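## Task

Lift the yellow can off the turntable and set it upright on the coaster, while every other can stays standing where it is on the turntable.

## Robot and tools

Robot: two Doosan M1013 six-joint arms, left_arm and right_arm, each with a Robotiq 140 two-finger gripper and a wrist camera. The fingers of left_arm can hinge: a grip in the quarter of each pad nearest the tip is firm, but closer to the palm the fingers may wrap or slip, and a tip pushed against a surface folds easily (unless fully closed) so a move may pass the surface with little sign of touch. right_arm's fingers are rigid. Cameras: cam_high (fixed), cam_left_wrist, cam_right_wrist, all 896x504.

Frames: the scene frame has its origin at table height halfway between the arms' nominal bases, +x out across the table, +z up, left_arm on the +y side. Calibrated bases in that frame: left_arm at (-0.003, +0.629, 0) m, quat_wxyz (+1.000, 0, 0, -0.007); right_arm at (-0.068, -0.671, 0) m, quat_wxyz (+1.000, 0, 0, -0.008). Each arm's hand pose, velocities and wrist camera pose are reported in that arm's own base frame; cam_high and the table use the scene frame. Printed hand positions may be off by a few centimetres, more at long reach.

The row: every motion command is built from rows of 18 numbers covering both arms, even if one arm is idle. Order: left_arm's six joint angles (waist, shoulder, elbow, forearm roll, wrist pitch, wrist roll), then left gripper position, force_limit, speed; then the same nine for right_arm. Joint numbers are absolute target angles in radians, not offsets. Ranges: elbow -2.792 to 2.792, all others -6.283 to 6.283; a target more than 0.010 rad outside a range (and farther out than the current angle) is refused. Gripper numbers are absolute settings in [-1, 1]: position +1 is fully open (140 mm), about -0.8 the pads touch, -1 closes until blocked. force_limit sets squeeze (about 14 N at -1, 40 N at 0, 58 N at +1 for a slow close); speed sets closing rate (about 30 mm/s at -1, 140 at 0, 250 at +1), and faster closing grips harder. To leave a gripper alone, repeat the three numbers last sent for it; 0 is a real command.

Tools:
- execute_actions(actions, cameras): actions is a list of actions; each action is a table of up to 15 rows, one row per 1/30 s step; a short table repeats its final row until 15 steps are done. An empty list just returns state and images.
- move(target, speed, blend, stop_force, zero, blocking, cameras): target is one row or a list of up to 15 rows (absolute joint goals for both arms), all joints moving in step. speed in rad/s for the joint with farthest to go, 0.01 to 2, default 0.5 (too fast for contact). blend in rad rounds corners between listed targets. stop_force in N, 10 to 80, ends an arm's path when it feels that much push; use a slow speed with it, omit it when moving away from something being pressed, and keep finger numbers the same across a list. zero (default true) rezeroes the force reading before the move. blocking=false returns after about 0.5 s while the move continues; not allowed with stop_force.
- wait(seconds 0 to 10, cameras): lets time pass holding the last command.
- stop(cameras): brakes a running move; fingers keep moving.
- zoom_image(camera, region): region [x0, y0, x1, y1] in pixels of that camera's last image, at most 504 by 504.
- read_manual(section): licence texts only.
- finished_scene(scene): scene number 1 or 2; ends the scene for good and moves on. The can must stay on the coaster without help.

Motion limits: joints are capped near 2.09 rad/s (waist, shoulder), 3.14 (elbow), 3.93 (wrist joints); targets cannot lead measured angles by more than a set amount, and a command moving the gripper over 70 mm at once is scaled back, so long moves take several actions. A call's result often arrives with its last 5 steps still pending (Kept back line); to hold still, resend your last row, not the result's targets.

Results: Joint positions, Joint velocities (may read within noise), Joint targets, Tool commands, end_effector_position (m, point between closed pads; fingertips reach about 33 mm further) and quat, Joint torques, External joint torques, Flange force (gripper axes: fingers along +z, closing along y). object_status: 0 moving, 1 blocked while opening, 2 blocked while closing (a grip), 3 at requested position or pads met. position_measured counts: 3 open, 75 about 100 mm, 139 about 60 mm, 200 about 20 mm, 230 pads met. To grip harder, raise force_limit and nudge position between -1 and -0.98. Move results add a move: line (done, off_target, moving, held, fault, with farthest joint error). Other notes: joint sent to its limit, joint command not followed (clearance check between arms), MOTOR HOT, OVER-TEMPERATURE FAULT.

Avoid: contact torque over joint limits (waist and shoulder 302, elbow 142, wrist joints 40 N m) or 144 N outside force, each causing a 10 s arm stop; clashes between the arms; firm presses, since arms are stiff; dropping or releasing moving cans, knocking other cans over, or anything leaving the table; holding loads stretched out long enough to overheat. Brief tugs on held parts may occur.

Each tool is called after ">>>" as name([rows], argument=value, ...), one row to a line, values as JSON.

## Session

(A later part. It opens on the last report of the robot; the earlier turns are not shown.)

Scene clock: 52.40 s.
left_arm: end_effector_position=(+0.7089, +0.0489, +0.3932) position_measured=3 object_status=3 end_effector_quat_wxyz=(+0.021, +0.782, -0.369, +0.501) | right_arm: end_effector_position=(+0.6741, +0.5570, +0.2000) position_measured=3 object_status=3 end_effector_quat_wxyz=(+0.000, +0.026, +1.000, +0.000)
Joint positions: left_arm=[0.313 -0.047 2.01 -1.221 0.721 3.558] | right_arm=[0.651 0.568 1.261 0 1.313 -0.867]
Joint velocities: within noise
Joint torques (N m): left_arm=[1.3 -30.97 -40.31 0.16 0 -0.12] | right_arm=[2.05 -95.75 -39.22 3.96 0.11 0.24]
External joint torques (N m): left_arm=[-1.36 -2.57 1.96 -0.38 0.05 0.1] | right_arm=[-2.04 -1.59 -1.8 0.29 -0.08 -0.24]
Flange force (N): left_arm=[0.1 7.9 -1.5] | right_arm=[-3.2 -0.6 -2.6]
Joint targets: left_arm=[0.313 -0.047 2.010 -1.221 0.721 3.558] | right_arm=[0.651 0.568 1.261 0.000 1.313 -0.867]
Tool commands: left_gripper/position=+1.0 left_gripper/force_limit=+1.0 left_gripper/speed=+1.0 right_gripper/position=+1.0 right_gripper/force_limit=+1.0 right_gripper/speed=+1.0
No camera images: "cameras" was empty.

>>> wait(seconds=0, cameras=[])

>>> execute_actions([
  [[0.313,-0.047,2.01,-1.221,0.721,3.558,1,1,1,0.6516,0.5678,1.2611,0,1.3127,-0.8697,1,1,1],[0.313,-0.047,2.01,-1.221,0.721,3.558,1,1,1,0.6522,0.5680,1.2608,0,1.3128,-0.8721,1,1,1],[0.313,-0.047,2.01,-1.221,0.721,3.558,1,1,1,0.6527,0.5682,1.2605,0,1.3129,-0.8745,1,1,1],[0.313,-0.047,2.01,-1.221,0.721,3.558,1,1,1,0.6542,0.5689,1.2594,0,1.3133,-0.8818,1,1,1],[0.313,-0.047,2.01,-1.221,0.721,3.558,1,1,1,0.6557,0.5695,1.2584,0,1.3137,-0.8890,1,1,1],[0.313,-0.047,2.01,-1.221,0.721,3.558,1,1,1,0.6572,0.5702,1.2573,0,1.3141,-0.8963,1,1,1],[0.313,-0.047,2.01,-1.221,0.721,3.558,1,1,1,0.6596,0.5714,1.2554,0,1.3148,-0.9085,1,1,1],[0.313,-0.047,2.01,-1.221,0.721,3.558,1,1,1,0.6619,0.5725,1.2535,0,1.3156,-0.9208,1,1,1],[0.313,-0.047,2.01,-1.221,0.721,3.558,1,1,1,0.6643,0.5737,1.2516,0,1.3163,-0.9330,1,1,1],[0.313,-0.047,2.01,-1.221,0.721,3.558,1,1,1,0.6674,0.5760,1.2506,0,1.3149,-0.9503,1,1,1],[0.313,-0.047,2.01,-1.221,0.721,3.558,1,1,1,0.6706,0.5784,1.2497,0,1.3136,-0.9676,1,1,1],[0.313,-0.047,2.01,-1.221,0.721,3.558,1,1,1,0.6737,0.5807,1.2487,0,1.3122,-0.9849,1,1,1],[0.313,-0.047,2.01,-1.221,0.721,3.558,1,1,1,0.6776,0.5848,1.2500,0,1.3068,-1.0073,1,1,1],[0.313,-0.047,2.01,-1.221,0.721,3.558,1,1,1,0.6814,0.5889,1.2512,0,1.3015,-1.0298,1,1,1],[0.313,-0.047,2.01,-1.221,0.721,3.558,1,1,1,0.6853,0.5930,1.2525,0,1.2961,-1.0522,1,1,1]],
  [[0.313,-0.047,2.01,-1.221,0.721,3.558,1,1,1,0.6894,0.5983,1.2553,0,1.2880,-1.0773,1,1,1],[0.313,-0.047,2.01,-1.221,0.721,3.558,1,1,1,0.6936,0.6036,1.2581,0,1.2798,-1.1023,1,1,1],[0.313,-0.047,2.01,-1.221,0.721,3.558,1,1,1,0.6977,0.6089,1.2609,0,1.2717,-1.1274,1,1,1],[0.313,-0.047,2.01,-1.221,0.721,3.558,1,1,1,0.7017,0.6148,1.2640,0,1.2627,-1.1526,1,1,1],[0.313,-0.047,2.01,-1.221,0.721,3.558,1,1,1,0.7058,0.6208,1.2670,0,1.2538,-1.1777,1,1,1],[0.313,-0.047,2.01,-1.221,0.721,3.558,1,1,1,0.7098,0.6267,1.2701,0,1.2448,-1.2029,-1,0,0],[0.313,-0.047,2.01,-1.221,0.721,3.558,1,1,1,0.7138,0.6324,1.2723,0,1.2370,-1.2281,-1,0,0],[0.313,-0.047,2.01,-1.221,0.721,3.558,1,1,1,0.7179,0.6380,1.2745,0,1.2291,-1.2532,-1,0,0],[0.313,-0.047,2.01,-1.221,0.721,3.558,1,1,1,0.7219,0.6437,1.2767,0,1.2213,-1.2784,-1,0,0],[0.313,-0.047,2.01,-1.221,0.721,3.558,1,1,1,0.7260,0.6480,1.2776,0,1.2161,-1.3035,-1,0,0],[0.313,-0.047,2.01,-1.221,0.721,3.558,1,1,1,0.7301,0.6522,1.2784,0,1.2110,-1.3286,-1,0,0],[0.313,-0.047,2.01,-1.221,0.721,3.558,1,1,1,0.7342,0.6565,1.2793,0,1.2058,-1.3537,-1,0,0],[0.313,-0.047,2.01,-1.221,0.721,3.558,1,1,1,0.7384,0.6587,1.2784,0,1.2045,-1.3788,-1,0,0],[0.313,-0.047,2.01,-1.221,0.721,3.558,1,1,1,0.7425,0.6610,1.2775,0,1.2032,-1.4038,-1,0,0],[0.313,-0.047,2.01,-1.221,0.721,3.558,1,1,1,0.7467,0.6632,1.2766,0,1.2019,-1.4289,-1,0,0]],
  [[0.313,-0.047,2.01,-1.221,0.721,3.558,1,1,1,0.7509,0.6640,1.2751,0,1.2025,-1.4539,-1,0,0],[0.313,-0.047,2.01,-1.221,0.721,3.558,1,1,1,0.7551,0.6649,1.2737,0,1.2031,-1.4789,-1,0,0],[0.313,-0.047,2.01,-1.221,0.721,3.558,1,1,1,0.7593,0.6657,1.2722,0,1.2037,-1.5039,-1,0,0],[0.313,-0.047,2.01,-1.221,0.721,3.558,1,1,1,0.7635,0.6661,1.2715,0,1.2040,-1.5289,-1,0,0],[0.313,-0.047,2.01,-1.221,0.721,3.558,1,1,1,0.7677,0.6665,1.2707,0,1.2043,-1.5539,-1,0,0],[0.313,-0.047,2.01,-1.221,0.721,3.558,1,1,1,0.7719,0.6669,1.2700,0,1.2046,-1.5789,-1,0,0],[0.313,-0.047,2.01,-1.221,0.721,3.558,1,1,1,0.7761,0.6669,1.2701,0,1.2046,-1.6039,-1,0,0],[0.313,-0.047,2.01,-1.221,0.721,3.558,1,1,1,0.7803,0.6668,1.2702,0,1.2045,-1.6289,-1,0,0],[0.313,-0.047,2.01,-1.221,0.721,3.558,1,1,1,0.7845,0.6668,1.2703,0,1.2045,-1.6539,-1,0,0],[0.313,-0.047,2.01,-1.221,0.721,3.558,1,1,1,0.7887,0.6663,1.2712,0,1.2041,-1.6789,-1,0,0],[0.313,-0.047,2.01,-1.221,0.721,3.558,1,1,1,0.7929,0.6658,1.2720,0,1.2038,-1.7040,-1,0,0],[0.313,-0.047,2.01,-1.221,0.721,3.558,1,1,1,0.7971,0.6653,1.2729,0,1.2034,-1.7290,-1,0,0],[0.313,-0.047,2.01,-1.221,0.721,3.558,1,1,1,0.8012,0.6644,1.2745,0,1.2027,-1.7541,-1,0,0],[0.313,-0.047,2.01,-1.221,0.721,3.558,1,1,1,0.8054,0.6634,1.2761,0,1.2021,-1.7791,-1,0,0],[0.313,-0.047,2.01,-1.221,0.721,3.558,1,1,1,0.8095,0.6625,1.2777,0,1.2014,-1.8042,-1,0,0]],
  [[0.313,-0.047,2.01,-1.221,0.721,3.558,1,1,1,0.8136,0.6611,1.2801,0,1.2004,-1.8293,-1,0,0],[0.313,-0.047,2.01,-1.221,0.721,3.558,1,1,1,0.8176,0.6597,1.2825,0,1.1993,-1.8545,-1,0,0],[0.313,-0.047,2.01,-1.221,0.721,3.558,1,1,1,0.8217,0.6583,1.2849,0,1.1983,-1.8796,-1,0,0],[0.313,-0.047,2.01,-1.221,0.721,3.558,1,1,1,0.8257,0.6565,1.2880,0,1.1970,-1.9048,-1,0,0],[0.313,-0.047,2.01,-1.221,0.721,3.558,1,1,1,0.8296,0.6547,1.2912,0,1.1957,-1.9300,-1,0,0],[0.313,-0.047,2.01,-1.221,0.721,3.558,1,1,1,0.8336,0.6529,1.2943,0,1.1944,-1.9552,-1,0,0],[0.313,-0.047,2.01,-1.221,0.721,3.558,1,1,1,0.8375,0.6500,1.2971,0,1.1945,-1.9805,-1,0,0],[0.313,-0.047,2.01,-1.221,0.721,3.558,1,1,1,0.8414,0.6470,1.2999,0,1.1947,-2.0059,-1,0,0],[0.313,-0.047,2.01,-1.221,0.721,3.558,1,1,1,0.8453,0.6441,1.3027,0,1.1948,-2.0312,-1,0,0],[0.313,-0.047,2.01,-1.221,0.721,3.558,1,1,1,0.8491,0.6397,1.3038,0,1.1981,-2.0541,-1,0,0],[0.313,-0.047,2.01,-1.221,0.721,3.558,1,1,1,0.8530,0.6352,1.3050,0,1.2015,-2.0771,-1,0,0],[0.313,-0.047,2.01,-1.221,0.721,3.558,1,1,1,0.8568,0.6308,1.3061,0,1.2048,-2.1000,-1,0,0],[0.313,-0.047,2.01,-1.221,0.721,3.558,1,1,1,0.8608,0.6263,1.3040,0,1.2113,-2.1179,-1,0,0],[0.313,-0.047,2.01,-1.221,0.721,3.558,1,1,1,0.8649,0.6219,1.3019,0,1.2178,-2.1358,-1,0,0],[0.313,-0.047,2.01,-1.221,0.721,3.558,1,1,1,0.8689,0.6174,1.2998,0,1.2243,-2.1537,-1,0,0]],
  [[0.313,-0.047,2.01,-1.221,0.721,3.558,1,1,1,0.8733,0.6145,1.2935,0,1.2335,-2.1663,-1,0,0],[0.313,-0.047,2.01,-1.221,0.721,3.558,1,1,1,0.8777,0.6115,1.2873,0,1.2428,-2.1788,-1,0,0],[0.313,-0.047,2.01,-1.221,0.721,3.558,1,1,1,0.8821,0.6086,1.2810,0,1.2520,-2.1914,-1,0,0],[0.313,-0.047,2.01,-1.221,0.721,3.558,1,1,1,0.8869,0.6083,1.2704,0,1.2629,-2.1988,-1,0,0],[0.313,-0.047,2.01,-1.221,0.721,3.558,1,1,1,0.8917,0.6079,1.2598,0,1.2738,-2.2062,-1,0,0],[0.313,-0.047,2.01,-1.221,0.721,3.558,1,1,1,0.8965,0.6076,1.2492,0,1.2847,-2.2136,-1,0,0],[0.313,-0.047,2.01,-1.221,0.721,3.558,1,1,1,0.9016,0.6107,1.2348,0,1.2961,-2.2158,-1,0,0],[0.313,-0.047,2.01,-1.221,0.721,3.558,1,1,1,0.9068,0.6137,1.2205,0,1.3074,-2.2179,-1,0,0],[0.313,-0.047,2.01,-1.221,0.721,3.558,1,1,1,0.9119,0.6168,1.2061,0,1.3188,-2.2201,-1,0,0],[0.313,-0.047,2.01,-1.221,0.721,3.558,1,1,1,0.9172,0.6234,1.1888,0,1.3294,-2.2173,-1,0,0],[0.313,-0.047,2.01,-1.221,0.721,3.558,1,1,1,0.9224,0.6301,1.1716,0,1.3400,-2.2144,-1,0,0],[0.313,-0.047,2.01,-1.221,0.721,3.558,1,1,1,0.9277,0.6367,1.1543,0,1.3506,-2.2116,-1,0,0],[0.313,-0.047,2.01,-1.221,0.721,3.558,1,1,1,0.9329,0.6467,1.1353,0,1.3596,-2.2064,-1,0,0],[0.313,-0.047,2.01,-1.221,0.721,3.558,1,1,1,0.9381,0.6567,1.1162,0,1.3687,-2.2012,-1,0,0],[0.313,-0.047,2.01,-1.221,0.721,3.558,1,1,1,0.9433,0.6667,1.0972,0,1.3777,-2.1960,-1,0,0]],
  [[0.313,-0.047,2.01,-1.221,0.721,3.558,1,1,1,0.9482,0.6791,1.0759,0,1.3866,-2.1911,-1,0,0],[0.313,-0.047,2.01,-1.221,0.721,3.558,1,1,1,0.9532,0.6916,1.0545,0,1.3955,-2.1861,-1,0,0],[0.313,-0.047,2.01,-1.221,0.721,3.558,1,1,1,0.9581,0.7040,1.0332,0,1.4044,-2.1812,-1,0,0],[0.313,-0.047,2.01,-1.221,0.721,3.558,1,1,1,0.9626,0.7181,1.0100,0,1.4135,-2.1767,-1,0,0],[0.313,-0.047,2.01,-1.221,0.721,3.558,1,1,1,0.9671,0.7323,0.9868,0,1.4225,-2.1722,-1,0,0],[0.313,-0.047,2.01,-1.221,0.721,3.558,1,1,1,0.9716,0.7464,0.9636,0,1.4316,-2.1677,-1,0,0],[0.313,-0.047,2.01,-1.221,0.721,3.558,1,1,1,0.9756,0.7616,0.9407,0,1.4393,-2.1638,-1,0,0],[0.313,-0.047,2.01,-1.221,0.721,3.558,1,1,1,0.9795,0.7769,0.9178,0,1.4469,-2.1598,-1,0,0],[0.313,-0.047,2.01,-1.221,0.721,3.558,1,1,1,0.9835,0.7921,0.8949,0,1.4546,-2.1559,-1,0,0],[0.313,-0.047,2.01,-1.221,0.721,3.558,1,1,1,0.9868,0.8074,0.8736,0,1.4606,-2.1526,-1,0,0],[0.313,-0.047,2.01,-1.221,0.721,3.558,1,1,1,0.9901,0.8226,0.8523,0,1.4666,-2.1492,-1,0,0],[0.313,-0.047,2.01,-1.221,0.721,3.558,1,1,1,0.9934,0.8379,0.8310,0,1.4726,-2.1459,-1,0,0],[0.313,-0.047,2.01,-1.221,0.721,3.558,1,1,1,0.9960,0.8522,0.8125,0,1.4768,-2.1433,-1,0,0],[0.313,-0.047,2.01,-1.221,0.721,3.558,1,1,1,0.9987,0.8664,0.7941,0,1.4811,-2.1407,-1,0,0],[0.313,-0.047,2.01,-1.221,0.721,3.558,1,1,1,1.0013,0.8807,0.7756,0,1.4853,-2.1381,-1,0,0]],
  [[0.313,-0.047,2.01,-1.221,0.721,3.558,1,1,1,1.0032,0.8929,0.7612,0,1.4876,-2.1361,-1,0,0],[0.313,-0.047,2.01,-1.221,0.721,3.558,1,1,1,1.0052,0.9050,0.7467,0,1.4898,-2.1342,-1,0,0],[0.313,-0.047,2.01,-1.221,0.721,3.558,1,1,1,1.0071,0.9172,0.7323,0,1.4921,-2.1322,-1,0,0],[0.313,-0.047,2.01,-1.221,0.721,3.558,1,1,1,1.0084,0.9264,0.7227,0,1.4925,-2.1309,-1,0,0],[0.313,-0.047,2.01,-1.221,0.721,3.558,1,1,1,1.0097,0.9356,0.7131,0,1.4929,-2.1296,-1,0,0],[0.313,-0.047,2.01,-1.221,0.721,3.558,1,1,1,1.0110,0.9448,0.7035,0,1.4933,-2.1283,-1,0,0],[0.313,-0.047,2.01,-1.221,0.721,3.558,1,1,1,1.0118,0.9506,0.6988,0,1.4922,-2.1276,-1,0,0],[0.313,-0.047,2.01,-1.221,0.721,3.558,1,1,1,1.0125,0.9564,0.6940,0,1.4911,-2.1268,-1,0,0],[0.313,-0.047,2.01,-1.221,0.721,3.558,1,1,1,1.0133,0.9622,0.6893,0,1.4900,-2.1261,-1,0,0],[0.313,-0.047,2.01,-1.221,0.721,3.558,1,1,1,1.0136,0.9649,0.6884,0,1.4883,-2.1258,-1,0,0],[0.313,-0.047,2.01,-1.221,0.721,3.558,1,1,1,1.0139,0.9675,0.6874,0,1.4866,-2.1255,-1,0,0],[0.313,-0.047,2.01,-1.221,0.721,3.558,1,1,1,1.0142,0.9702,0.6865,0,1.4849,-2.1252,-1,0,0],[0.313,-0.047,2.01,-1.221,0.721,3.558,1,1,1,1.0142,0.9707,0.6869,0,1.4839,-2.1251,-1,0,0],[0.313,-0.047,2.01,-1.221,0.721,3.558,1,1,1,1.0143,0.9713,0.6874,0,1.4830,-2.1251,-1,0,0],[0.313,-0.047,2.01,-1.221,0.721,3.558,1,1,1,1.0143,0.9718,3.6878,0,1.4820,-2.1250,-1,0,0]],
], cameras=["none_such"])

Scene clock: 55.90 s.
left_arm: end_effector_position=(+0.7089, +0.0489, +0.3932) position_measured=3 object_status=3 end_effector_quat_wxyz=(+0.021, +0.782, -0.369, +0.501) | right_arm: end_effector_position=(+0.6741, +0.5570, +0.2000) position_measured=3 object_status=3 end_effector_quat_wxyz=(+0.000, +0.026, +1.000, +0.000)
Joint positions: left_arm=[0.313 -0.047 2.01 -1.221 0.721 3.558] | right_arm=[0.651 0.568 1.261 0 1.313 -0.867]
Joint velocities: within noise
Joint torques (N m): left_arm=[1.27 -30.93 -40.22 0.17 -0.01 -0.1] | right_arm=[1.91 -95.69 -39.22 3.94 0.08 0.25]
External joint torques (N m): left_arm=[-1.29 -2.61 1.84 -0.38 0.06 0.09] | right_arm=[-1.99 -1.6 -1.79 0.31 -0.05 -0.25]
Flange force (N): left_arm=[0.2 7.7 -1.7] | right_arm=[-3.2 -0.6 -2.7]
Joint targets: left_arm=[0.313 -0.047 2.010 -1.221 0.721 3.558] | right_arm=[0.651 0.568 1.261 0.000 1.313 -0.867]
Tool commands: left_gripper/position=+1.0 left_gripper/force_limit=+1.0 left_gripper/speed=+1.0 right_gripper/position=+1.0 right_gripper/force_limit=+1.0 right_gripper/speed=+1.0
No camera images: "cameras" was empty.

"cameras": "none_such" is not a camera of this episode; this episode's cameras are cam_high, cam_left_wrist, cam_right_wrist. No action ran.

>>> wait(seconds=2.35, cameras=["cam_right_wrist"])

Scene clock: 58.53 s.
left_arm: end_effector_position=(+0.7089, +0.0489, +0.3932) position_measured=3 object_status=3 end_effector_quat_wxyz=(+0.021, +0.782, -0.369, +0.501) | right_arm: end_effector_position=(+0.6741, +0.5570, +0.2000) position_measured=3 object_status=3 end_effector_quat_wxyz=(+0.000, +0.026, +1.000, +0.000)
Joint positions: left_arm=[0.313 -0.047 2.01 -1.221 0.721 3.558] | right_arm=[0.651 0.568 1.261 0 1.313 -0.867]
Joint velocities: within noise
Joint torques (N m): left_arm=[1.23 -30.77 -40.35 0.16 -0.02 -0.1] | right_arm=[1.92 -95.69 -39.4 3.93 0.14 0.24]
External joint torques (N m): left_arm=[-1.19 -2.8 2.05 -0.36 0.07 0.08] | right_arm=[-2.19 -1.84 -1.71 0.31 -0.12 -0.24]
Flange force (N): left_arm=[0.0 8.1 -2.1] | right_arm=[-2.8 -1.2 -2.6]
Joint targets: left_arm=[0.313 -0.047 2.010 -1.221 0.721 3.558] | right_arm=[0.651 0.568 1.261 0.000 1.313 -0.867]
Tool commands: left_gripper/position=+1.0 left_gripper/force_limit=+1.0 left_gripper/speed=+1.0 right_gripper/position=+1.0 right_gripper/force_limit=+1.0 right_gripper/speed=+1.0
wait: 2.37 s; at rest from the start
Images, in order (width x height): cam_right_wrist 896x504.

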